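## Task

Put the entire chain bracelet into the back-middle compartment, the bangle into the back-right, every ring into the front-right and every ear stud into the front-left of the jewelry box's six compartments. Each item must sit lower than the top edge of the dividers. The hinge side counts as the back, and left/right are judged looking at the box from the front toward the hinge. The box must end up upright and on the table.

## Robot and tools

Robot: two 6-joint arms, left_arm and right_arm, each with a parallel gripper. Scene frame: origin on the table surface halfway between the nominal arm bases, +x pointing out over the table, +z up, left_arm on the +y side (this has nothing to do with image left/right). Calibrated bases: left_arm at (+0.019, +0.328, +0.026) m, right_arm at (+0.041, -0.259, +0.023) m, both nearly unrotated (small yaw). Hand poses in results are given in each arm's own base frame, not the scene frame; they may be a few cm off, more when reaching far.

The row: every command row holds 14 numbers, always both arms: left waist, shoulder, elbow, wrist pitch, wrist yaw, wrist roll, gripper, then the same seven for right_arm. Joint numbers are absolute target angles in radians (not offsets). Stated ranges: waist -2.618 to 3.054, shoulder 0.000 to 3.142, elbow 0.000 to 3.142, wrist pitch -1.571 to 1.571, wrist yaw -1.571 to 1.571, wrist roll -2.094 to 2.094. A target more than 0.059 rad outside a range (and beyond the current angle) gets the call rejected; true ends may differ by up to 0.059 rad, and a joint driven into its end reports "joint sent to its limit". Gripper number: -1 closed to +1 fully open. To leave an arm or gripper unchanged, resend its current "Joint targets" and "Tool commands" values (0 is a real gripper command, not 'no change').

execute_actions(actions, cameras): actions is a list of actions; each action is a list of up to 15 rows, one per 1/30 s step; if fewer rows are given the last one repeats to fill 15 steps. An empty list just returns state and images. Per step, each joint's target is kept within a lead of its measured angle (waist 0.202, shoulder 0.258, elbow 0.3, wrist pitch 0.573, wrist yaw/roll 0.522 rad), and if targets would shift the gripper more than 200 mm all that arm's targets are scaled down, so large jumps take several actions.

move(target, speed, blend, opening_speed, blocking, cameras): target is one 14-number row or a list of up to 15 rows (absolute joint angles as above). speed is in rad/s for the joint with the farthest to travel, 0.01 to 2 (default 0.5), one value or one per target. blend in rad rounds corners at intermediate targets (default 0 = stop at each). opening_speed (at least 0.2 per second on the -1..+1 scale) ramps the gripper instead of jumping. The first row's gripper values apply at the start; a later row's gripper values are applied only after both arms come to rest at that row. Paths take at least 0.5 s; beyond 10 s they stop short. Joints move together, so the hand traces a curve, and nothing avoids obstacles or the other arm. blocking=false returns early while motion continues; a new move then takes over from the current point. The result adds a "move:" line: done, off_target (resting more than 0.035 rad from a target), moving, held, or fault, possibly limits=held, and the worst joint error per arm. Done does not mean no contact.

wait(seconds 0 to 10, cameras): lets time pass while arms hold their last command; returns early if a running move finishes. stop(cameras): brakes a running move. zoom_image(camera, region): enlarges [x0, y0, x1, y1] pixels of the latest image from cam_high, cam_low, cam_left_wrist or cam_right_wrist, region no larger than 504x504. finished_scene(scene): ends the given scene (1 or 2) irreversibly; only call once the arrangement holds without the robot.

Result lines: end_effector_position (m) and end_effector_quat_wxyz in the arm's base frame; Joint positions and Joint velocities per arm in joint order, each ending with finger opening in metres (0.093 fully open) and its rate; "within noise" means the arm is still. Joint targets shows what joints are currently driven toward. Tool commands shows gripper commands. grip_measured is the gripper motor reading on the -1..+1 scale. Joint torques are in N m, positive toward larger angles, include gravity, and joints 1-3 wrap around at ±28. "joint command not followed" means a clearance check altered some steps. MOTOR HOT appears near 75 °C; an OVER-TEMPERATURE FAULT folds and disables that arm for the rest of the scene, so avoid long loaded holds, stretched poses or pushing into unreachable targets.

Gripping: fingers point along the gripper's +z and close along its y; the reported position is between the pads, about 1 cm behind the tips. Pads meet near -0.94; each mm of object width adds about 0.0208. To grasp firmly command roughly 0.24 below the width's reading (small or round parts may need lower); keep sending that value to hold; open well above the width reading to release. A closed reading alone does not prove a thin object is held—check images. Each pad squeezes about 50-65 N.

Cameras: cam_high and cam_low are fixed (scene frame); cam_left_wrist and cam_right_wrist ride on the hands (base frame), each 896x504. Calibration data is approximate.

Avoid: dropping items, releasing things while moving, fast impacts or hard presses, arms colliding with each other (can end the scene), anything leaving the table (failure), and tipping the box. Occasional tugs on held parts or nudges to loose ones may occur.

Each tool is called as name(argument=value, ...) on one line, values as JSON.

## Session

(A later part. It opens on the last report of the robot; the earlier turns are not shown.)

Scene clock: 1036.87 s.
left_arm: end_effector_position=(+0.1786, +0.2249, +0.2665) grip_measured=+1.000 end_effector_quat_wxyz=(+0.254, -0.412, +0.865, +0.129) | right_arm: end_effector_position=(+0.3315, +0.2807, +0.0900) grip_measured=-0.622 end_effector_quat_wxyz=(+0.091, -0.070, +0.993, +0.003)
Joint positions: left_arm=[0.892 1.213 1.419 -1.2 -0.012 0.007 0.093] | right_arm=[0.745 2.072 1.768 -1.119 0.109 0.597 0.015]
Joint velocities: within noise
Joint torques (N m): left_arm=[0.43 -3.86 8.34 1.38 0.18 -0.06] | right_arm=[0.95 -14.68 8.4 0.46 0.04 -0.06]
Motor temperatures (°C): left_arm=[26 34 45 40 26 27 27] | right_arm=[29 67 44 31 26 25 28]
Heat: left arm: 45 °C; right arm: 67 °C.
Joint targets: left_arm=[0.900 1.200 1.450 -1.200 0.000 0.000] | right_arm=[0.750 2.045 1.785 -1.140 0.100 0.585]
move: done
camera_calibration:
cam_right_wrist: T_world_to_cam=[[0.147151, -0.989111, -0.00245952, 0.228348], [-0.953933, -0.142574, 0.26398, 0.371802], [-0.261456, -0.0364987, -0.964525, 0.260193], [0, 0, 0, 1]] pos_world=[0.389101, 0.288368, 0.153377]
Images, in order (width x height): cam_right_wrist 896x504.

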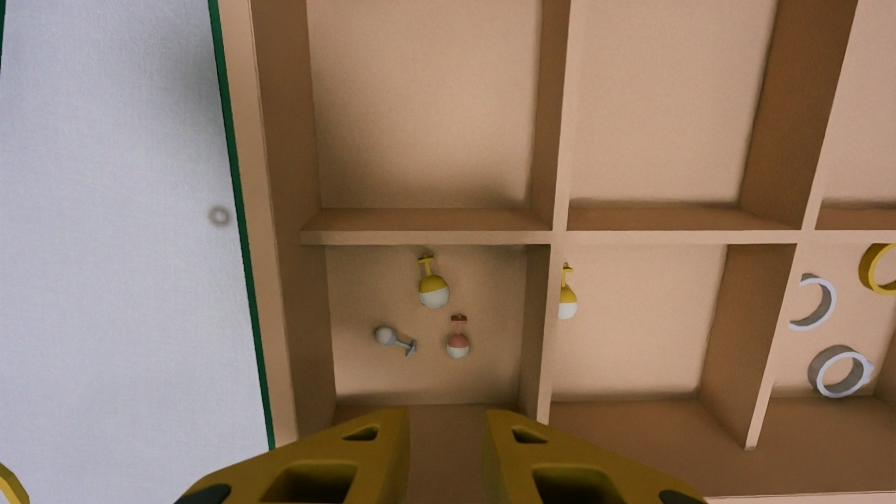

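move(target=[[0.9,1.2,1.45,-1.2,0,0,1,0.64,1.99,1.74,-1.08,-0.05,1.3,-1],[0.9,1.2,1.45,-1.2,0,0,1,0.536,2.045,1.605,-1.03,-0.16,1.955,-1]], cameras=["cam_right_wrist"], speed=[0.7,0.6], blend=[0.1,0], opening_speed=0.6)

zoom_image(camera="cam_right_wrist", region=[300, 200, 800, 504])

Scene clock: 1222.70 s.
left_arm: end_effector_position=(+0.1786, +0.2249, +0.2665) grip_measured=+1.000 end_effector_quat_wxyz=(+0.254, -0.412, +0.865, +0.129) | right_arm: end_effector_position=(+0.3397, +0.2336, +0.0684) grip_measured=-0.973 end_effector_quat_wxyz=(-0.053, +0.639, +0.764, +0.077)
Joint positions: left_arm=[0.892 1.213 1.419 -1.2 -0.012 0.007 0.093] | right_arm=[0.541 2.027 1.615 -1.048 -0.151 1.942 0]
Joint velocities: within noise
Joint torques (N m): left_arm=[0.43 -3.88 8.32 1.38 0.17 -0.06] | right_arm=[0.08 -9.74 5.61 0.68 -0.1 0.15]
Motor temperatures (°C): left_arm=[26 34 45 41 26 27 27] | right_arm=[29 79 47 29 26 25 27]
Heat: left arm: 45 °C; right arm: 79 °C. Fold the right arm in close to its base, or ease its load, before you think long.
Joint targets: left_arm=[0.900 1.200 1.450 -1.200 0.000 0.000] | right_arm=[0.536 2.045 1.605 -1.030 -0.160 1.955]
MOTOR HOT: the shoulder of the right arm reports 79 °C; the controller's stop level is 90 °C. To cool a motor, set the load down, stop pushing, or move to a pose that needs little force.
move: done
camera_calibration:
cam_right_wrist: T_world_to_cam=[[-0.982367, -0.176905, -0.0604916, 0.378466], [-0.178267, 0.788776, 0.588263, -0.124652], [-0.0563526, 0.588674, -0.806404, 0.0132352], [0, 0, 0, 1]] pos_world=[0.350317, 0.157484, 0.106895]
Images, in order (width x height): cam_right_wrist 896x504.

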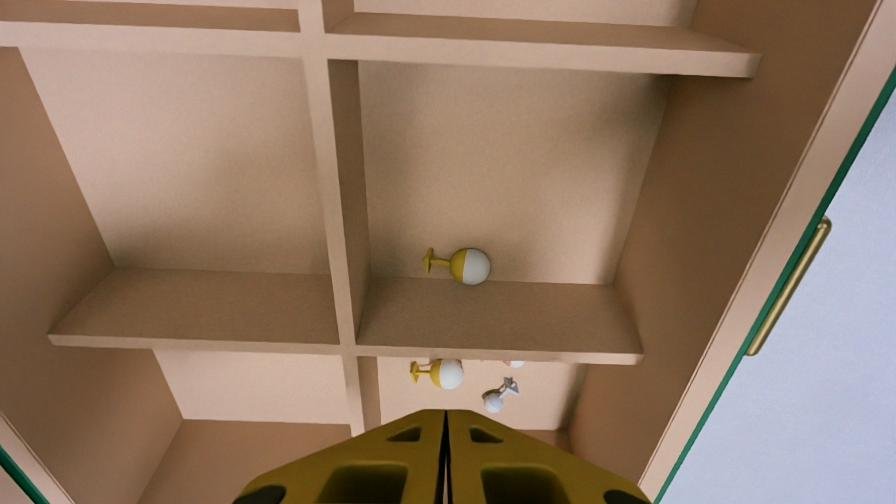

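Scaled by 1.008 from the camera's 896x504 image, which has a finer 1280x720 frame.

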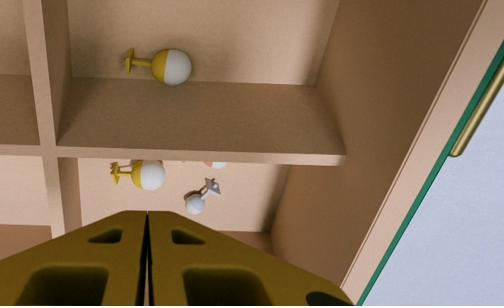

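move(target=[[0.9,1.2,1.45,-1.2,0,0,1,0.54,1.8,1.75,-1.2,-0.1,1.94,-1],[0.9,1.2,1.45,-1.2,0,0,1,0.4,1.0,1.75,-1.3,0,1.0,-1]], cameras=["cam_high"], speed=[0.7,1.0], blend=[0.1,0])

zoom_image(camera="cam_high", region=[390, 120, 590, 310])

Scene clock: 1231.60 s.
left_arm: end_effector_position=(+0.1786, +0.2249, +0.2665) grip_measured=+1.000 end_effector_quat_wxyz=(+0.254, -0.412, +0.865, +0.129) | right_arm: end_effector_position=(+0.2055, +0.0901, +0.4243) grip_measured=-0.973 end_effector_quat_wxyz=(+0.376, +0.256, +0.828, +0.328)
Joint positions: left_arm=[0.892 1.213 1.419 -1.2 -0.012 0.007 0.093] | right_arm=[0.407 0.996 1.747 -1.277 -0.009 1.013 0]
Joint velocities: within noise
Joint torques (N m): left_arm=[0.43 -3.86 8.32 1.38 0.18 -0.05] | right_arm=[-0.09 0.32 5.68 1.91 0.16 -0.15]
Motor temperatures (°C): left_arm=[26 34 45 41 26 27 27] | right_arm=[29 77 46 30 26 25 27]
Heat: left arm: 45 °C; right arm: 77 °C. Fold the right arm in close to its base, or ease its load, before you think long.
Joint targets: left_arm=[0.900 1.200 1.450 -1.200 0.000 0.000] | right_arm=[0.400 1.000 1.750 -1.300 0.000 1.000]
MOTOR HOT: still on. The shoulder of the right arm reports 77 °C.
move: done
Images, in order (width x height): cam_high 896x504.

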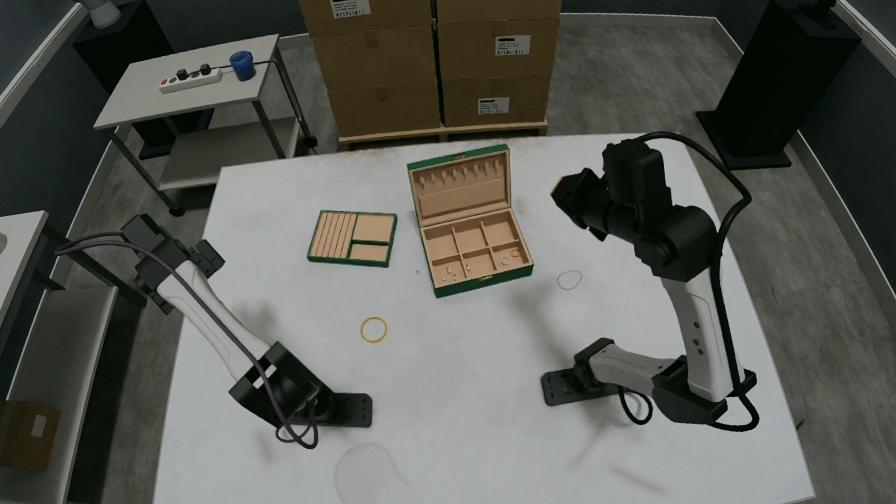

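Scaled by 2.520 from the camera's 896x504 image, which has a finer 1280x720 frame.

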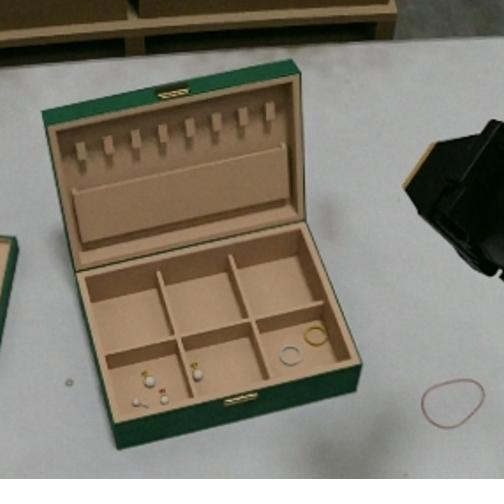

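move(target=[[0.9,1.2,1.45,-1.2,0,0,1,0.54,1.8,1.75,-1.2,-0.1,1.93,-1],[0.9,1.2,1.45,-1.2,0,0,1,0.517,2.083,1.515,-0.932,-0.205,1.936,-1]], cameras=["cam_right_wrist"], speed=[1.0,0.5], blend=[0.1,0])

zoom_image(camera="cam_right_wrist", region=[300, 200, 800, 504])

Scene clock: 1295.60 s.
left_arm: end_effector_position=(+0.1786, +0.2249, +0.2665) grip_measured=+1.000 end_effector_quat_wxyz=(+0.254, -0.412, +0.865, +0.129) | right_arm: end_effector_position=(+0.3317, +0.2289, +0.0257) grip_measured=-0.973 end_effector_quat_wxyz=(-0.082, +0.639, +0.762, +0.061)
Joint positions: left_arm=[0.892 1.213 1.419 -1.2 -0.012 0.007 0.093] | right_arm=[0.523 2.079 1.517 -0.95 -0.196 1.924 0]
Joint velocities: within noise
Joint torques (N m): left_arm=[0.44 -3.86 8.32 1.38 0.17 -0.05] | right_arm=[-0.02 -11.17 6.02 0.55 -0.14 0.19]
Motor temperatures (°C): left_arm=[26 34 45 41 26 27 27] | right_arm=[29 57 44 33 26 25 27]
Heat: left arm: 45 °C; right arm: 57 °C.
Joint targets: left_arm=[0.900 1.200 1.450 -1.200 0.000 0.000] | right_arm=[0.517 2.083 1.515 -0.932 -0.205 1.936]
MOTOR HOT: cleared for the motors of the right arm.
move: done
camera_calibration:
cam_right_wrist: T_world_to_cam=[[-0.983672, -0.179969, 0.000853599, 0.366772], [-0.142339, 0.78088, 0.608248, -0.107864], [-0.110132, 0.598195, -0.793746, -0.00360446], [0, 0, 0, 1]] pos_world=[0.345033, 0.152393, 0.0624341]
Images, in order (width x height): cam_right_wrist 896x504.

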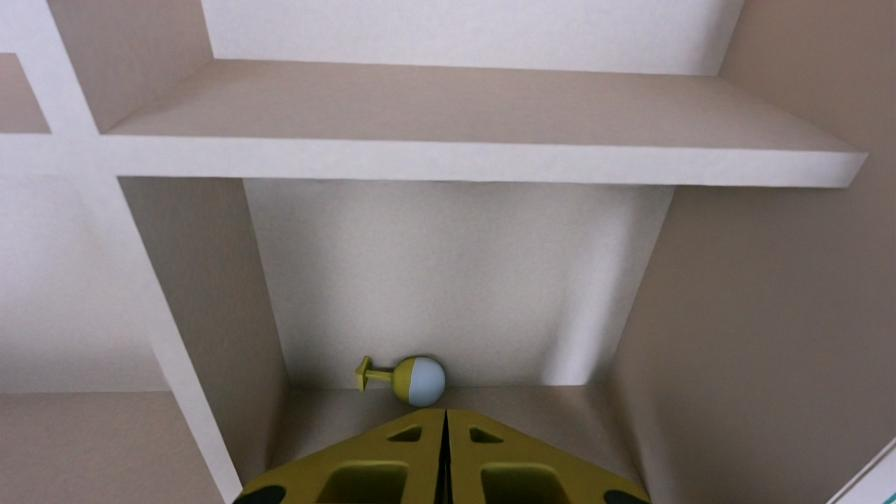

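Scaled by 1.008 from the camera's 896x504 image, which has a finer 1280x720 frame.

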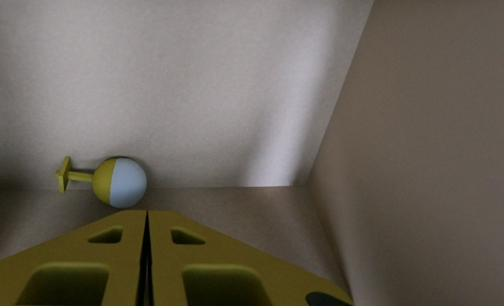

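move(target=[[0.9,1.2,1.45,-1.2,0,0,1,0.499,2.068,1.522,-0.935,-0.205,1.92,-1],[0.9,1.2,1.45,-1.2,0,0,1,0.499,2.086,1.502,-0.900,-0.205,1.92,-1]], cameras=["cam_right_wrist"], speed=[0.3,0.2])

zoom_image(camera="cam_right_wrist", region=[300, 200, 800, 504])

Scene clock: 1320.97 s.
left_arm: end_effector_position=(+0.1786, +0.2249, +0.2665) grip_measured=+1.000 end_effector_quat_wxyz=(+0.254, -0.412, +0.865, +0.129) | right_arm: end_effector_position=(+0.3415, +0.2252, +0.0250) grip_measured=-0.973 end_effector_quat_wxyz=(-0.078, +0.646, +0.756, +0.074)
Joint positions: left_arm=[0.892 1.213 1.419 -1.2 -0.012 0.007 0.093] | right_arm=[0.502 2.079 1.512 -0.918 -0.198 1.924 0]
Joint velocities: within noise
Joint torques (N m): left_arm=[0.43 -3.88 8.32 1.38 0.17 -0.05] | right_arm=[0.23 -10.92 5.31 0.63 -0.12 0.01]
Motor temperatures (°C): left_arm=[26 34 45 41 26 27 27] | right_arm=[29 61 43 31 26 25 27]
Heat: left arm: 45 °C; right arm: 61 °C.
Joint targets: left_arm=[0.900 1.200 1.450 -1.200 0.000 0.000] | right_arm=[0.499 2.086 1.502 -0.900 -0.205 1.920]
move: done
camera_calibration:
cam_right_wrist: T_world_to_cam=[[-0.986945, -0.159266, -0.023945, 0.372827], [-0.139974, 0.774681, 0.616665, -0.10281], [-0.0796643, 0.611967, -0.786861, -0.0145174], [0, 0, 0, 1]] pos_world=[0.352413, 0.147908, 0.0609033]
Images, in order (width x height): cam_right_wrist 896x504.

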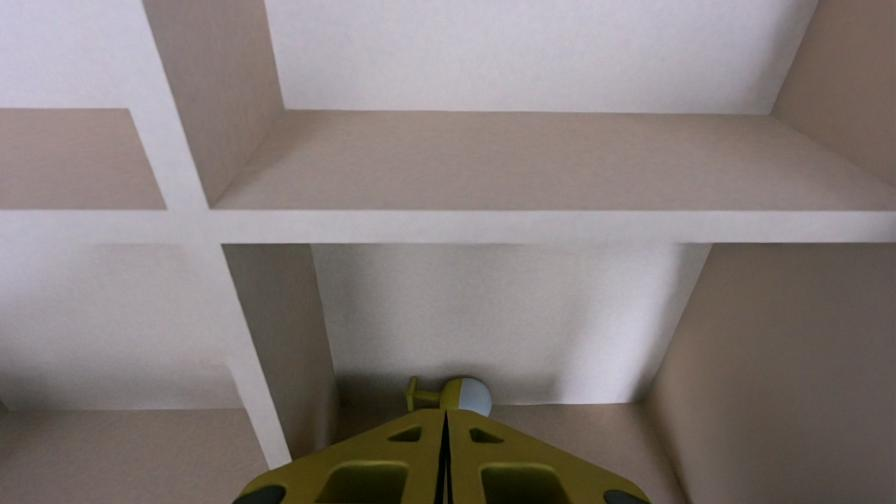

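Scaled by 1.008 from the camera's 896x504 image, which has a finer 1280x720 frame.

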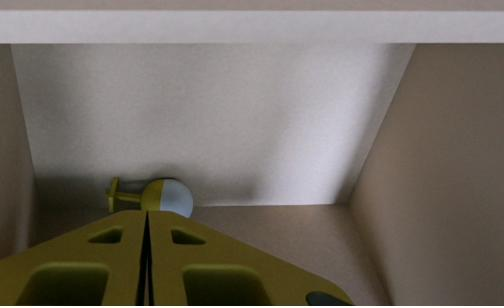

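move(target=[0.9,1.2,1.45,-1.2,0,0,1,0.500,2.075,1.478,-0.885,-0.205,1.92,-1], cameras=["cam_right_wrist"], speed=0.2)

zoom_image(camera="cam_right_wrist", region=[300, 200, 800, 504])

Scene clock: 1335.37 s.
left_arm: end_effector_position=(+0.1786, +0.2249, +0.2665) grip_measured=+1.000 end_effector_quat_wxyz=(+0.254, -0.412, +0.865, +0.129) | right_arm: end_effector_position=(+0.3378, +0.2232, +0.0191) grip_measured=-0.973 end_effector_quat_wxyz=(-0.079, +0.646, +0.756, +0.070)
Joint positions: left_arm=[0.892 1.213 1.419 -1.2 -0.012 0.007 0.093] | right_arm=[0.502 2.079 1.488 -0.903 -0.198 1.924 0]
Joint velocities: within noise
Joint torques (N m): left_arm=[0.43 -3.86 8.34 1.38 0.18 -0.06] | right_arm=[0.32 -11.9 5.24 0.59 -0.13 0.01]
Motor temperatures (°C): left_arm=[26 34 45 41 26 27 27] | right_arm=[29 62 43 31 26 25 27]
Heat: left arm: 45 °C; right arm: 62 °C.
Joint targets: left_arm=[0.900 1.200 1.450 -1.200 0.000 0.000] | right_arm=[0.500 2.075 1.478 -0.885 -0.205 1.920]
move: done
camera_calibration:
cam_right_wrist: T_world_to_cam=[[-0.987103, -0.159353, -0.0153214, 0.368642], [-0.135034, 0.777393, 0.61435, -0.100355], [-0.0859877, 0.608496, -0.788885, -0.0152637], [0, 0, 0, 1]] pos_world=[0.349024, 0.146047, 0.05526]
Images, in order (width x height): cam_right_wrist 896x504.

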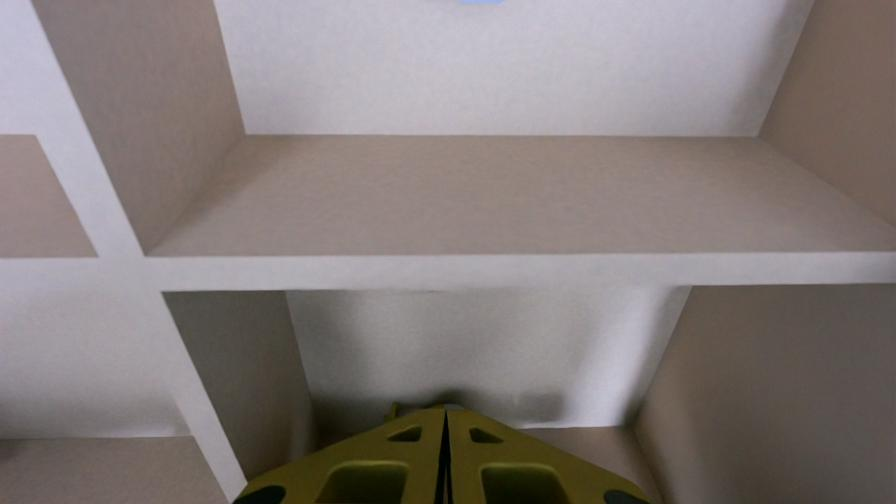

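Scaled by 1.008 from the camera's 896x504 image, which has a finer 1280x720 frame.

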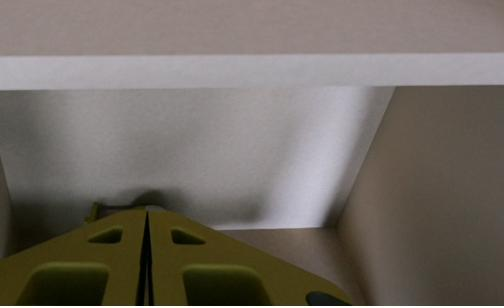

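move(target=[[0.9,1.2,1.45,-1.2,0,0,1,0.500,2.083,1.465,-0.865,-0.205,1.92,-1],[0.9,1.2,1.45,-1.2,0,0,1,0.472,2.072,1.447,-0.857,-0.205,1.895,-1]], cameras=["cam_right_wrist"], speed=[0.1,0.08])

zoom_image(camera="cam_right_wrist", region=[300, 200, 800, 504])

Scene clock: 1347.43 s.
left_arm: end_effector_position=(+0.1786, +0.2249, +0.2665) grip_measured=+1.000 end_effector_quat_wxyz=(+0.254, -0.412, +0.865, +0.129) | right_arm: end_effector_position=(+0.3404, +0.2128, +0.0117) grip_measured=-0.973 end_effector_quat_wxyz=(-0.078, +0.650, +0.753, +0.070)
Joint positions: left_arm=[0.892 1.213 1.419 -1.2 -0.012 0.007 0.093] | right_arm=[0.476 2.079 1.457 -0.875 -0.198 1.908 0]
Joint velocities: within noise
Joint torques (N m): left_arm=[0.42 -3.88 8.32 1.38 0.18 -0.05] | right_arm=[0.14 -12.08 5.18 0.61 -0.12 -0.06]
Motor temperatures (°C): left_arm=[26 34 45 41 26 27 27] | right_arm=[29 63 43 31 26 25 27]
Heat: left arm: 45 °C; right arm: 63 °C.
Joint targets: left_arm=[0.900 1.200 1.450 -1.200 0.000 0.000] | right_arm=[0.472 2.072 1.447 -0.857 -0.205 1.895]
move: done
camera_calibration:
cam_right_wrist: T_world_to_cam=[[-0.988621, -0.149586, -0.0158804, 0.367791], [-0.127768, 0.779297, 0.613491, -0.0901875], [-0.0793942, 0.60854, -0.789542, -0.0167788], [0, 0, 0, 1]] pos_world=[0.350751, 0.13551, 0.0479224]
Images, in order (width x height): cam_right_wrist 896x504.

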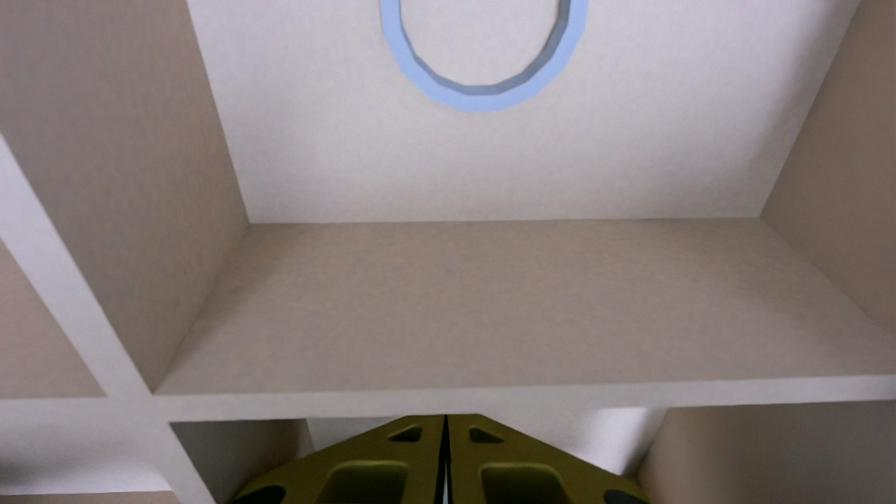

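Scaled by 1.008 from the camera's 896x504 image, which has a finer 1280x720 frame.

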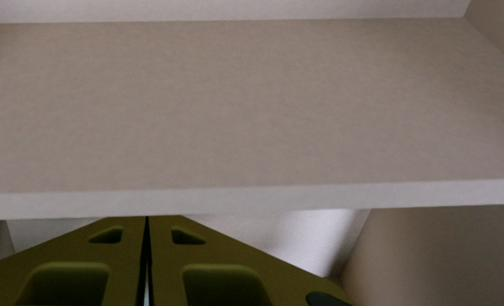

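move(target=[0.9,1.2,1.45,-1.2,0,0,1,0.472,1.98,1.58,-1.05,-0.2,1.895,-1], cameras=["cam_right_wrist"], speed=0.4)

Scene clock: 1355.93 s.
left_arm: end_effector_position=(+0.1786, +0.2249, +0.2665) grip_measured=+1.000 end_effector_quat_wxyz=(+0.254, -0.412, +0.865, +0.129) | right_arm: end_effector_position=(+0.3431, +0.2141, +0.0673) grip_measured=-0.973 end_effector_quat_wxyz=(-0.072, +0.648, +0.754, +0.086)
Joint positions: left_arm=[0.892 1.213 1.419 -1.2 -0.012 0.007 0.093] | right_arm=[0.476 2 1.566 -1.03 -0.198 1.907 0]
Joint velocities: within noise
Joint torques (N m): left_arm=[0.43 -3.88 8.32 1.38 0.17 -0.05] | right_arm=[0.14 -13.05 7.8 0.32 -0.07 -0.07]
Motor temperatures (°C): left_arm=[26 34 45 41 26 27 27] | right_arm=[29 65 42 31 26 25 27]
Heat: left arm: 45 °C; right arm: 65 °C.
Joint targets: left_arm=[0.900 1.200 1.450 -1.200 0.000 0.000] | right_arm=[0.472 1.980 1.580 -1.050 -0.200 1.895]
move: done
camera_calibration:
cam_right_wrist: T_world_to_cam=[[-0.987478, -0.150191, -0.0482768, 0.373479], [-0.147419, 0.769527, 0.621366, -0.116745], [-0.056173, 0.620702, -0.782032, 0.0154195], [0, 0, 0, 1]] pos_world=[0.352458, 0.136361, 0.10263]
Images, in order (width x height): cam_right_wrist 896x504.

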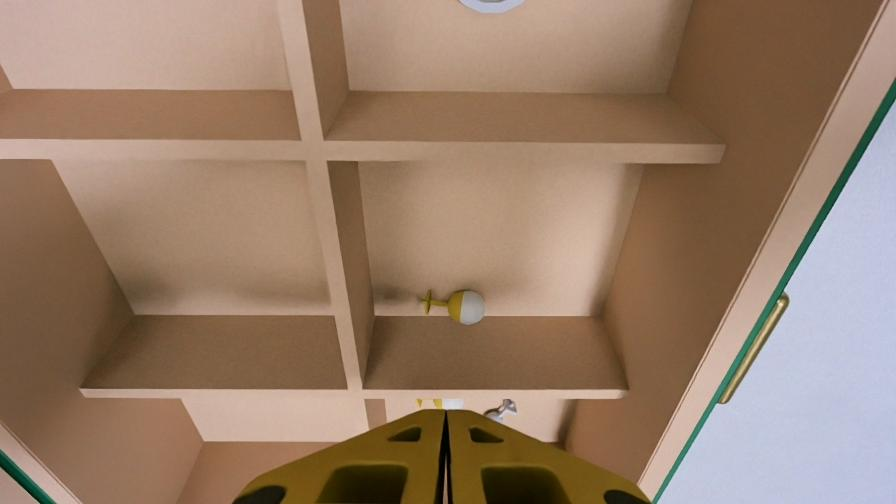

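move(target=[[0.9,1.2,1.45,-1.2,0,0,1,0.496,2.09,1.64,-1.04,-0.206,1.913,-1],[0.9,1.2,1.45,-1.2,0,0,1,0.496,2.148,1.594,-0.948,-0.206,1.913,-1]], cameras=["cam_right_wrist"], speed=[0.4,0.3])

zoom_image(camera="cam_right_wrist", region=[300, 200, 800, 504])

Scene clock: 1399.43 s.
left_arm: end_effector_position=(+0.1786, +0.2249, +0.2665) grip_measured=+1.000 end_effector_quat_wxyz=(+0.254, -0.412, +0.865, +0.129) | right_arm: end_effector_position=(+0.3515, +0.2262, +0.0271) grip_measured=-0.973 end_effector_quat_wxyz=(-0.082, +0.644, +0.758, +0.065)
Joint positions: left_arm=[0.892 1.213 1.419 -1.2 -0.012 0.007 0.093] | right_arm=[0.491 2.13 1.602 -0.982 -0.201 1.907 0]
Joint velocities: within noise
Joint torques (N m): left_arm=[0.43 -3.86 8.32 1.38 0.17 -0.05] | right_arm=[0.87 -10.36 5.48 0.73 -0.11 0.12]
Motor temperatures (°C): left_arm=[26 34 45 41 26 27 27] | right_arm=[29 69 45 30 26 25 27]
Heat: left arm: 45 °C; right arm: 69 °C.
Joint targets: left_arm=[0.900 1.200 1.450 -1.200 0.000 0.000] | right_arm=[0.496 2.148 1.594 -0.948 -0.206 1.913]
move: done
camera_calibration:
cam_right_wrist: T_world_to_cam=[[-0.986121, -0.165989, -0.00357988, 0.383524], [-0.133339, 0.778936, 0.612764, -0.106649], [-0.0989237, 0.604737, -0.790258, -0.00415113], [0, 0, 0, 1]] pos_world=[0.36357, 0.149244, 0.0634431]
Images, in order (width x height): cam_right_wrist 896x504.

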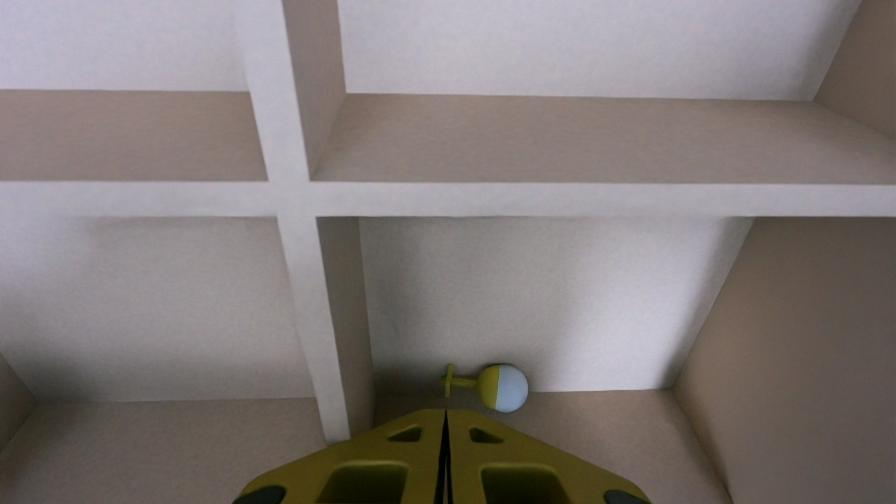

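Scaled by 1.008 from the camera's 896x504 image, which has a finer 1280x720 frame.

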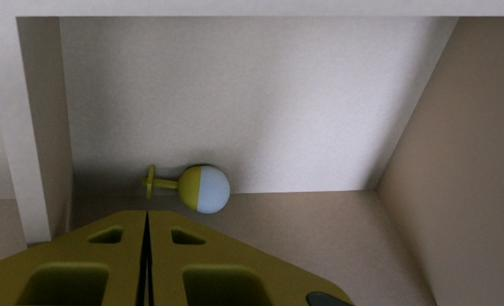

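move(target=[[0.9,1.2,1.45,-1.2,0,0,1,0.496,2.169,1.553,-0.886,-0.206,1.913,-1],[0.9,1.2,1.45,-1.2,0,0,1,0.464,2.156,1.532,-0.878,-0.206,1.885,-1],[0.9,1.2,1.45,-1.2,0,0,1,0.464,2.09,1.64,-1.03,-0.206,1.885,-1]], cameras=["cam_right_wrist"], speed=[0.12,0.06,0.4])

zoom_image(camera="cam_right_wrist", region=[300, 200, 800, 504])

Scene clock: 1412.40 s.
left_arm: end_effector_position=(+0.1786, +0.2249, +0.2665) grip_measured=+1.000 end_effector_quat_wxyz=(+0.254, -0.412, +0.865, +0.129) | right_arm: end_effector_position=(+0.3559, +0.2201, +0.0363) grip_measured=-0.973 end_effector_quat_wxyz=(-0.088, +0.649, +0.753, +0.070)
Joint positions: left_arm=[0.892 1.213 1.419 -1.2 -0.012 0.007 0.093] | right_arm=[0.468 2.121 1.623 -1.01 -0.215 1.897 0]
Joint velocities: within noise
Joint torques (N m): left_arm=[0.43 -3.88 8.32 1.38 0.18 -0.06] | right_arm=[0.17 -14.97 7.95 0.19 0 -0.06]
Motor temperatures (°C): left_arm=[26 34 45 41 26 27 27] | right_arm=[29 69 44 30 26 25 27]
Heat: left arm: 45 °C; right arm: 69 °C.
Joint targets: left_arm=[0.900 1.200 1.450 -1.200 0.000 0.000] | right_arm=[0.464 2.090 1.640 -1.030 -0.206 1.885]
move: done
camera_calibration:
cam_right_wrist: T_world_to_cam=[[-0.988216, -0.153046, -0.0026228, 0.384728], [-0.121212, 0.771971, 0.623994, -0.110096], [-0.093475, 0.616959, -0.781425, 0.00229309], [0, 0, 0, 1]] pos_world=[0.367063, 0.142457, 0.0715001]
Images, in order (width x height): cam_right_wrist 896x504.

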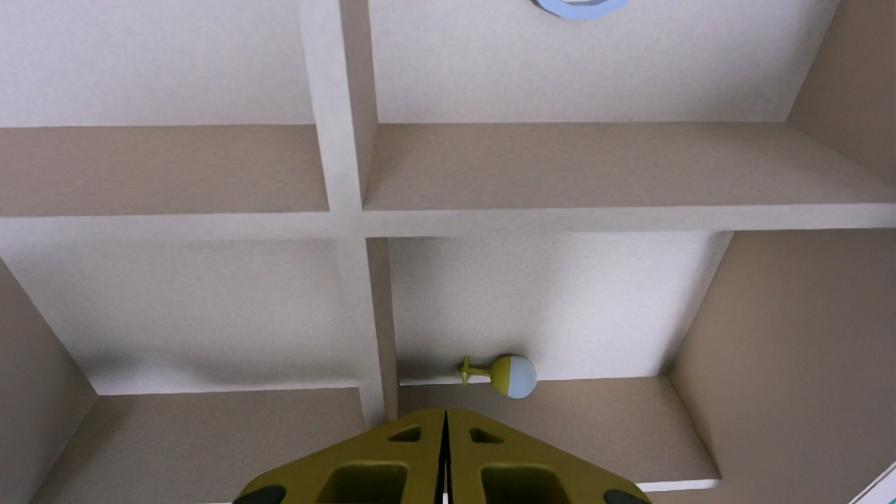

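Scaled by 1.008 from the camera's 896x504 image, which has a finer 1280x720 frame.

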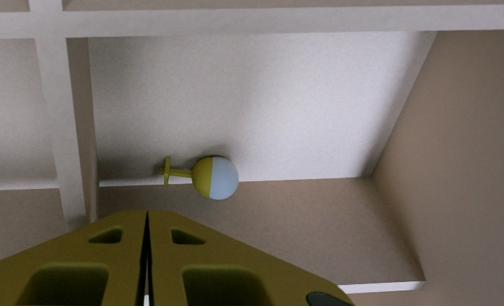

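move(target=[[0.9,1.2,1.45,-1.2,0,0,1,0.55,2.0,1.78,-1.2,-0.1,1.2,-0.69],[0.9,1.2,1.45,-1.2,0,0,1,0.631,2.14,1.825,-1.238,0,0.472,-0.69]], cameras=["cam_right_wrist"], speed=[0.7,0.6], blend=[0.1,0])

zoom_image(camera="cam_right_wrist", region=[250, 200, 750, 504])

Scene clock: 1496.63 s.
left_arm: end_effector_position=(+0.1786, +0.2249, +0.2665) grip_measured=+1.000 end_effector_quat_wxyz=(+0.254, -0.412, +0.865, +0.129) | right_arm: end_effector_position=(+0.2376, +0.0072, +0.1341) grip_measured=-0.947 end_effector_quat_wxyz=(+0.640, -0.002, +0.768, +0.023)
Joint positions: left_arm=[0.892 1.213 1.419 -1.2 -0.012 0.007 0.093] | right_arm=[0.014 -0.012 0.017 -0.208 -0.024 0.029 0]
Joint velocities: within noise
Joint torques (N m): left_arm=[0.43 -3.88 8.32 1.38 0.18 -0.05] | right_arm=[0.49 0.03 0.09 0.09 0.01 0.05]
Motor temperatures (°C): left_arm=[26 34 46 41 26 27 27] | right_arm=[29 81 45 30 26 25 27]
Heat: left arm: 46 °C; right arm: 81 °C.
Joint targets: left_arm=[0.900 1.200 1.450 -1.200 0.000 0.000] | right_arm=[0.014 -0.012 0.017 -0.208 -0.024 0.029]
Tool commands: left_gripper/opening=+1.0 right_gripper/opening=-0.946763
OVER-TEMPERATURE FAULT: ARM FOLDED TO REST. Before this call, the shoulder of the right arm reached 90 °C. The right arm's motors are now idle, so it may still sink, and the gripper idles too, so what it holds may stay or slip. The right arm ran none of this call's commands. The stop is over, but the right arm and its gripper will run no more commands in this scene. This fault puts only its own arm into a fault stop.
MOTOR HOT: on. The shoulder of the right arm reports 81 °C.
move: fault (right_arm); right_arm: the shoulder is farthest, 2.152 rad from its target
camera_calibration:
cam_right_wrist: T_world_to_cam=[[0.0431097, -0.998685, -0.0277619, -0.0000037673], [-0.588875, -0.0029524, -0.808219, 0.287573], [0.807074, 0.0511903, -0.588227, -0.0368011], [0, 0, 0, 1]] pos_world=[0.199046, 0.00272913, 0.210775]
Images, in order (width x height): cam_right_wrist 896x504.

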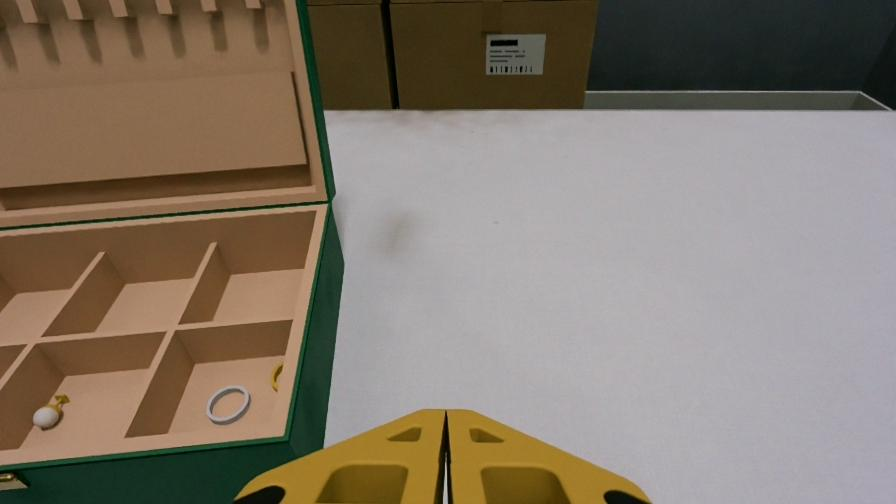

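Scaled by 1.008 from the camera's 896x504 image, which has a finer 1280x720 frame.

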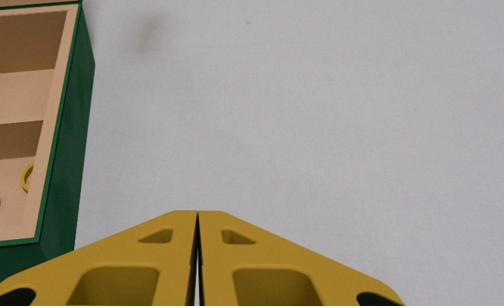

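move(target=[-0.5,0.95,1.75,-1.3,0,-0.9,1,0.014,-0.012,0.017,-0.208,-0.024,0.029,-0.946763], cameras=["cam_high","cam_low","cam_left_wrist"], speed=0.8)

zoom_image(camera="cam_high", region=[390, 120, 590, 310])

Scene clock: 1531.90 s.
left_arm: end_effector_position=(+0.1845, -0.0973, +0.4227) grip_measured=+1.000 end_effector_quat_wxyz=(+0.389, -0.173, +0.848, -0.317) | right_arm: end_effector_position=(+0.2376, +0.0072, +0.1341) grip_measured=-0.947 end_effector_quat_wxyz=(+0.640, -0.002, +0.768, +0.023)
Joint positions: left_arm=[-0.493 0.95 1.731 -1.301 -0.009 -0.891 0.093] | right_arm=[0.014 -0.012 0.017 -0.208 -0.024 0.029 0]
Joint velocities: within noise
Joint torques (N m): left_arm=[-0.79 0.95 5.55 1.9 0.12 -0.01] | right_arm=[0.49 0.02 0.1 0.09 0.01 0.05]
Motor temperatures (°C): left_arm=[26 34 46 41 26 27 27] | right_arm=[29 63 41 29 26 25 27]
Heat: left arm: 46 °C; right arm: 63 °C.
Joint targets: left_arm=[-0.500 0.950 1.750 -1.300 0.000 -0.900] | right_arm=[0.014 -0.012 0.017 -0.208 -0.024 0.029]
Tool commands: left_gripper/opening=+1.0 right_gripper/opening=-0.946757
OVER-TEMPERATURE FAULT: ARM FOLDED TO REST. As an earlier result told, the right arm's stop is over, but it will run no more commands in this scene. The right arm ran none of this call's commands.
MOTOR HOT: cleared for the motors of the right arm.
move: fault (right_arm)
camera_calibration:
cam_left_wrist: T_world_to_cam=[[0.0562835, -0.732971, 0.677927, -0.368253], [-0.885014, -0.350926, -0.305943, 0.300524], [0.46215, -0.582756, -0.668441, 0.221331], [0, 0, 0, 1]] pos_world=[0.184406, -0.0354753, 0.489539]
Images, in order (width x height): cam_high 896x504, cam_low 896x504, cam_left_wrist 896x504.

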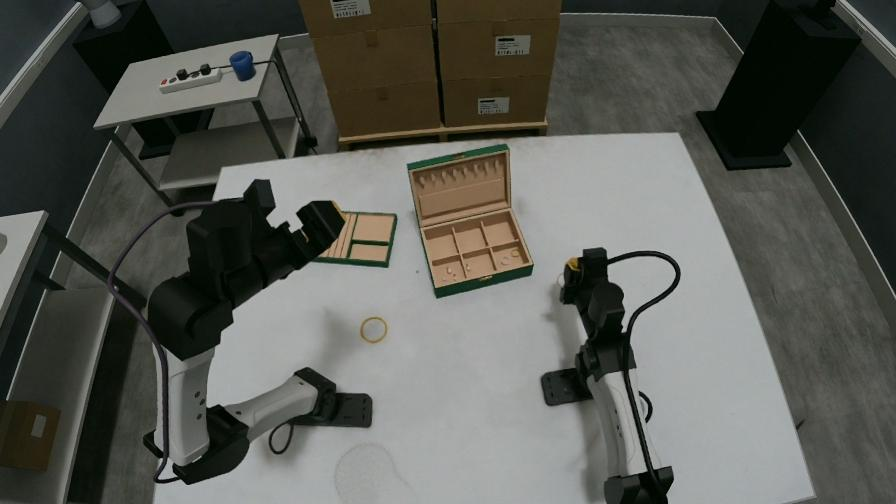

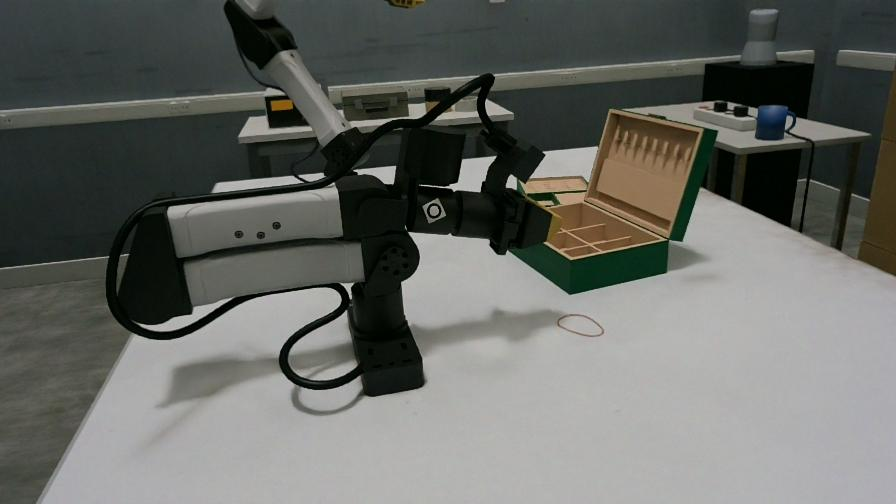

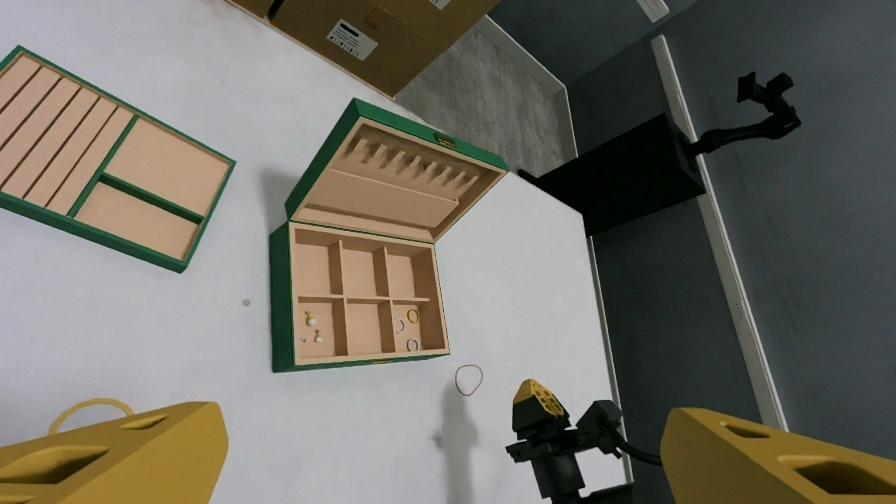

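Scaled by 2.520 from the camera's 896x504 image, which has a finer 1280x720 frame.

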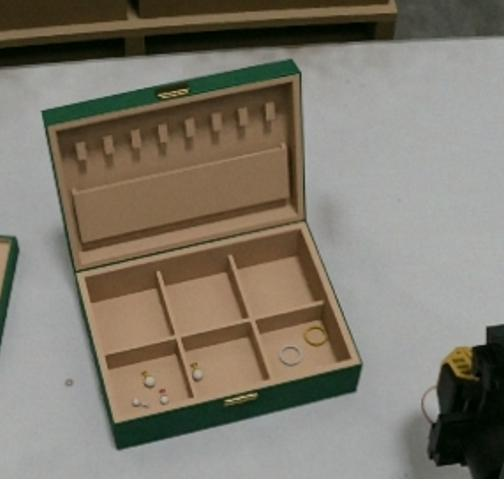

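move(target=[-0.70,2.12,2.16,-1.53,0,-0.986,-0.69,0.014,-0.012,0.017,-0.208,-0.024,0.029,-0.946763], cameras=["cam_left_wrist"], speed=0.9)

Scene clock: 1552.93 s.
left_arm: end_effector_position=(+0.3210, -0.2662, +0.1563) grip_measured=-0.689 end_effector_quat_wxyz=(+0.021, -0.140, +0.990, -0.016) | right_arm: end_effector_position=(+0.2376, +0.0072, +0.1341) grip_measured=-0.947 end_effector_quat_wxyz=(+0.640, -0.002, +0.768, +0.023)
Joint positions: left_arm=[-0.696 2.128 2.132 -1.522 -0.009 -0.977 0.012] | right_arm=[0.014 -0.012 0.017 -0.208 -0.024 0.029 0]
Joint velocities: within noise
Joint torques (N m): left_arm=[-0.51 -10.37 7.69 0.39 0.09 -0.07] | right_arm=[0.47 0.03 0.09 0.09 0.01 0.05]
Motor temperatures (°C): left_arm=[26 33 45 44 26 27 27] | right_arm=[29 59 40 29 26 25 27]
Heat: left arm: 45 °C; right arm: 59 °C.
Joint targets: left_arm=[-0.700 2.120 2.160 -1.530 0.000 -0.986] | right_arm=[0.014 -0.012 0.017 -0.208 -0.024 0.029]
Tool commands: left_gripper/opening=-0.69 right_gripper/opening=-0.946755
OVER-TEMPERATURE FAULT: ARM FOLDED TO REST. As an earlier result told, the right arm's stop is over, but it will run no more commands in this scene. The right arm ran none of this call's commands.
move: fault (right_arm)
camera_calibration:
cam_left_wrist: T_world_to_cam=[[0.289218, -0.956531, 0.0374341, -0.353259], [-0.899264, -0.258082, 0.353154, 0.206794], [-0.328142, -0.135802, -0.934816, 0.296079], [0, 0, 0, 1]] pos_world=[0.385287, -0.244325, 0.216974]
Images, in order (width x height): cam_left_wrist 896x504.

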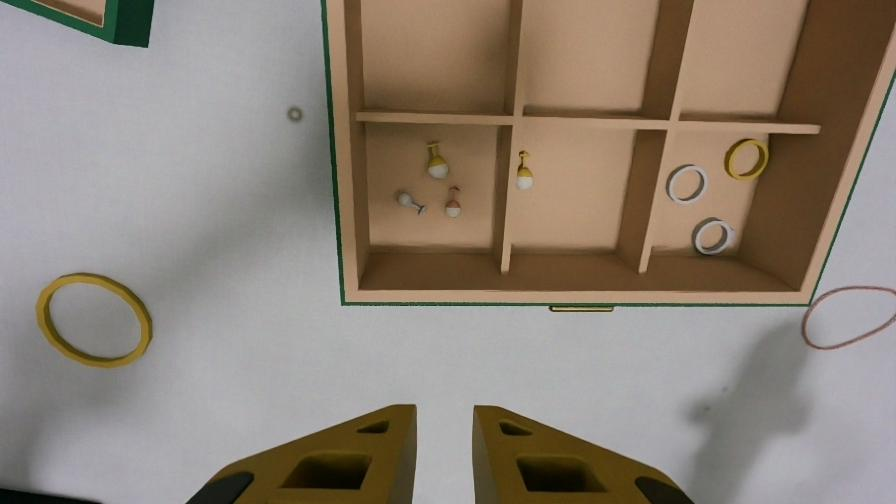

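move(target=[-0.687,2.315,2.088,-1.32,0,-0.978,-0.69,0.014,-0.012,0.017,-0.208,-0.024,0.029,-0.946763], cameras=["cam_left_wrist"], speed=0.4)

Scene clock: 1597.70 s.
left_arm: end_effector_position=(+0.3498, -0.2902, +0.0687) grip_measured=-0.689 end_effector_quat_wxyz=(+0.008, -0.141, +0.990, -0.002) | right_arm: end_effector_position=(+0.2376, +0.0072, +0.1341) grip_measured=-0.947 end_effector_quat_wxyz=(+0.640, -0.002, +0.768, +0.023)
Joint positions: left_arm=[-0.696 2.316 2.09 -1.332 -0.009 -0.978 0.012] | right_arm=[0.014 -0.012 0.017 -0.208 -0.024 0.029 0]
Joint velocities: within noise
Joint torques (N m): left_arm=[0.53 -11.18 5.16 0.45 0.09 0.04] | right_arm=[0.49 0.02 0.1 0.09 0.01 0.05]
Motor temperatures (°C): left_arm=[26 42 45 39 26 27 27] | right_arm=[29 55 38 29 26 25 27]
Heat: left arm: 45 °C; right arm: 55 °C.
Joint targets: left_arm=[-0.687 2.315 2.088 -1.320 0.000 -0.978] | right_arm=[0.014 -0.012 0.017 -0.208 -0.024 0.029]
Tool commands: left_gripper/opening=-0.69 right_gripper/opening=-0.946754
OVER-TEMPERATURE FAULT: ARM FOLDED TO REST. As an earlier result told, the right arm's stop is over, but it will run no more commands in this scene. The right arm ran none of this call's commands.
move: fault (right_arm)
camera_calibration:
cam_left_wrist: T_world_to_cam=[[0.290579, -0.956837, 0.00524542, -0.379664], [-0.888321, -0.267726, 0.373106, 0.249408], [-0.355597, -0.113076, -0.927774, 0.236098], [0, 0, 0, 1]] pos_world=[0.415833, -0.269806, 0.127981]
Images, in order (width x height): cam_left_wrist 896x504.

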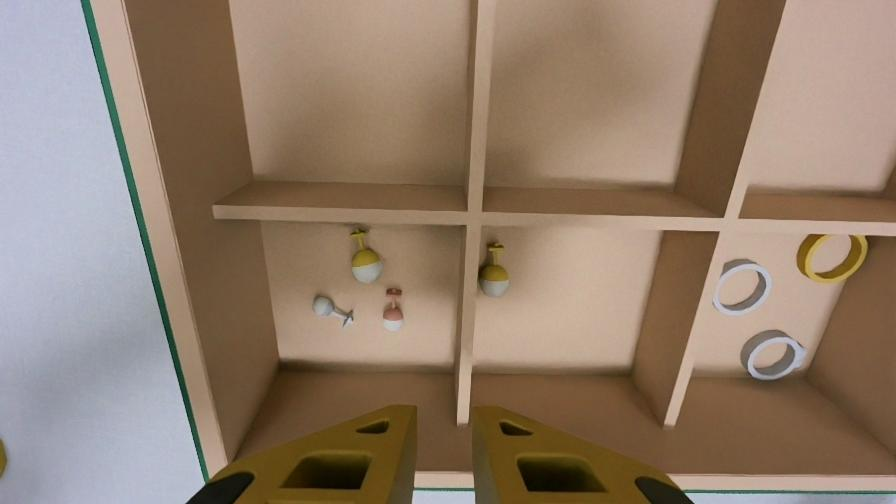

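move(target=[-0.671,2.386,2.073,-1.25,0,-0.967,-0.69,0.014,-0.012,0.017,-0.208,-0.024,0.029,-0.946763], cameras=["cam_left_wrist"], speed=0.2)

zoom_image(camera="cam_left_wrist", region=[250, 200, 750, 504])

Scene clock: 1628.77 s.
left_arm: end_effector_position=(+0.3627, -0.2902, +0.0371) grip_measured=-0.689 end_effector_quat_wxyz=(+0.005, -0.148, +0.989, +0.001) | right_arm: end_effector_position=(+0.2376, +0.0072, +0.1341) grip_measured=-0.947 end_effector_quat_wxyz=(+0.640, -0.002, +0.768, +0.023)
Joint positions: left_arm=[-0.678 2.381 2.078 -1.262 -0.009 -0.975 0.012] | right_arm=[0.014 -0.012 0.017 -0.208 -0.024 0.029 0]
Joint velocities: within noise
Joint torques (N m): left_arm=[0.39 -10.93 4.9 0.44 0.09 0.12] | right_arm=[0.49 0.01 0.09 0.09 0.01 0.05]
Motor temperatures (°C): left_arm=[26 43 44 38 26 27 27] | right_arm=[29 53 37 28 26 25 27]
Heat: left arm: 44 °C; right arm: 53 °C.
Joint targets: left_arm=[-0.671 2.386 2.073 -1.250 0.000 -0.967] | right_arm=[0.014 -0.012 0.017 -0.208 -0.024 0.029]
Tool commands: left_gripper/opening=-0.69 right_gripper/opening=-0.946754
OVER-TEMPERATURE FAULT: ARM FOLDED TO REST. As an earlier result told, the right arm's stop is over, but it will run no more commands in this scene. The right arm ran none of this call's commands.
move: fault (right_arm)
camera_calibration:
cam_left_wrist: T_world_to_cam=[[0.304794, -0.952418, -0.00116905, -0.386798], [-0.882013, -0.282725, 0.376987, 0.265895], [-0.35938, -0.113872, -0.926218, 0.212433], [0, 0, 0, 1]] pos_world=[0.42876, -0.269028, 0.0960677]
Images, in order (width x height): cam_left_wrist 896x504.

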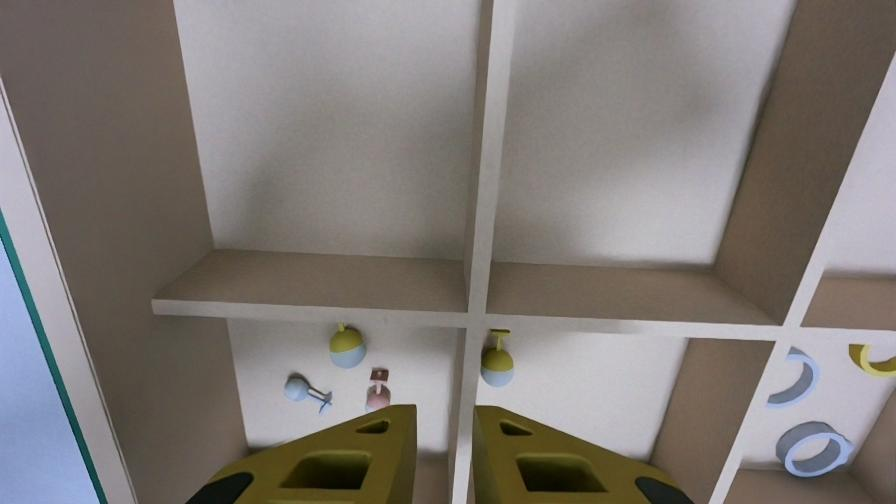

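Scaled by 1.008 from the camera's 896x504 image, which has a finer 1280x720 frame.

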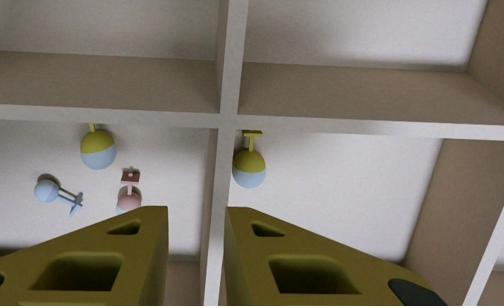

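move(target=[[-0.690,2.382,2.062,-1.24,0,-0.966,-0.66,0.014,-0.012,0.017,-0.208,-0.024,0.029,-0.946763],[-0.690,2.396,2.01,-1.18,0,-0.966,-0.66,0.014,-0.012,0.017,-0.208,-0.024,0.029,-0.946763]], cameras=["cam_left_wrist"], speed=0.12)

zoom_image(camera="cam_left_wrist", region=[250, 200, 750, 504])

Scene clock: 1650.23 s.
left_arm: end_effector_position=(+0.3617, -0.2921, +0.0198) grip_measured=-0.662 end_effector_quat_wxyz=(+0.007, -0.145, +0.989, -0.001) | right_arm: end_effector_position=(+0.2376, +0.0072, +0.1341) grip_measured=-0.947 end_effector_quat_wxyz=(+0.640, -0.002, +0.768, +0.023)
Joint positions: left_arm=[-0.683 2.386 2.018 -1.192 -0.009 -0.974 0.013] | right_arm=[0.014 -0.012 0.017 -0.208 -0.024 0.029 0]
Joint velocities: within noise
Joint torques (N m): left_arm=[-0.8 -10.5 4.67 0.43 0.09 0.12] | right_arm=[0.47 0.03 0.1 0.09 0.01 0.05]
Motor temperatures (°C): left_arm=[26 47 43 37 26 27 27] | right_arm=[29 52 37 28 26 25 27]
Heat: left arm: 47 °C; right arm: 52 °C.
Joint targets: left_arm=[-0.690 2.396 2.010 -1.180 0.000 -0.966] | right_arm=[0.014 -0.012 0.017 -0.208 -0.024 0.029]
Tool commands: left_gripper/opening=-0.66 right_gripper/opening=-0.946753
OVER-TEMPERATURE FAULT: ARM FOLDED TO REST. As an earlier result told, the right arm's stop is over, but it will run no more commands in this scene. The right arm ran none of this call's commands.
move: fault (right_arm)
camera_calibration:
cam_left_wrist: T_world_to_cam=[[0.298972, -0.954257, 0.0029504, -0.386947], [-0.885166, -0.276167, 0.37445, 0.274154], [-0.356507, -0.114562, -0.927242, 0.194615], [0, 0, 0, 1]] pos_world=[0.42774, -0.271239, 0.0789398]
Images, in order (width x height): cam_left_wrist 896x504.

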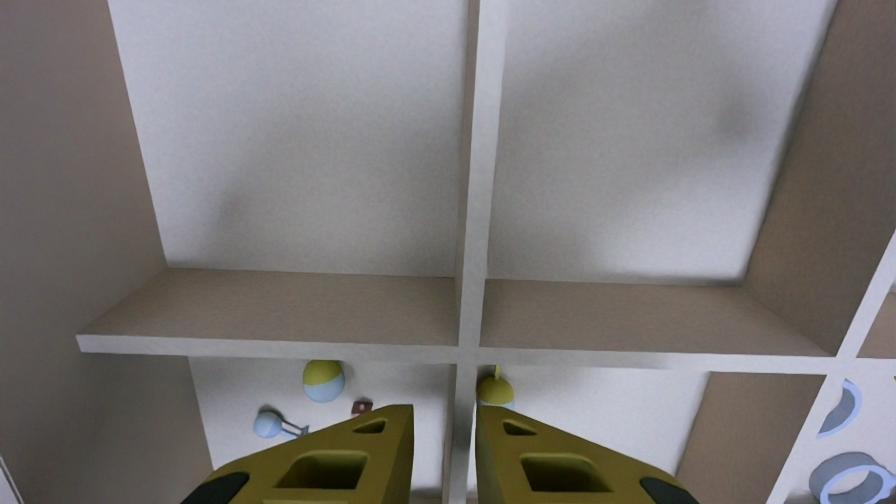

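Scaled by 1.008 from the camera's 896x504 image, which has a finer 1280x720 frame.

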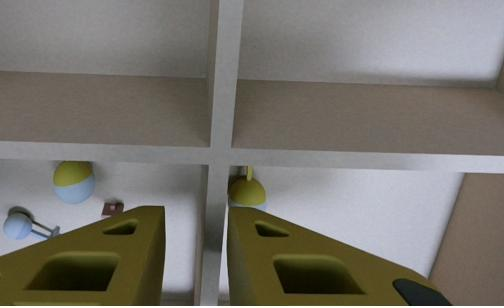

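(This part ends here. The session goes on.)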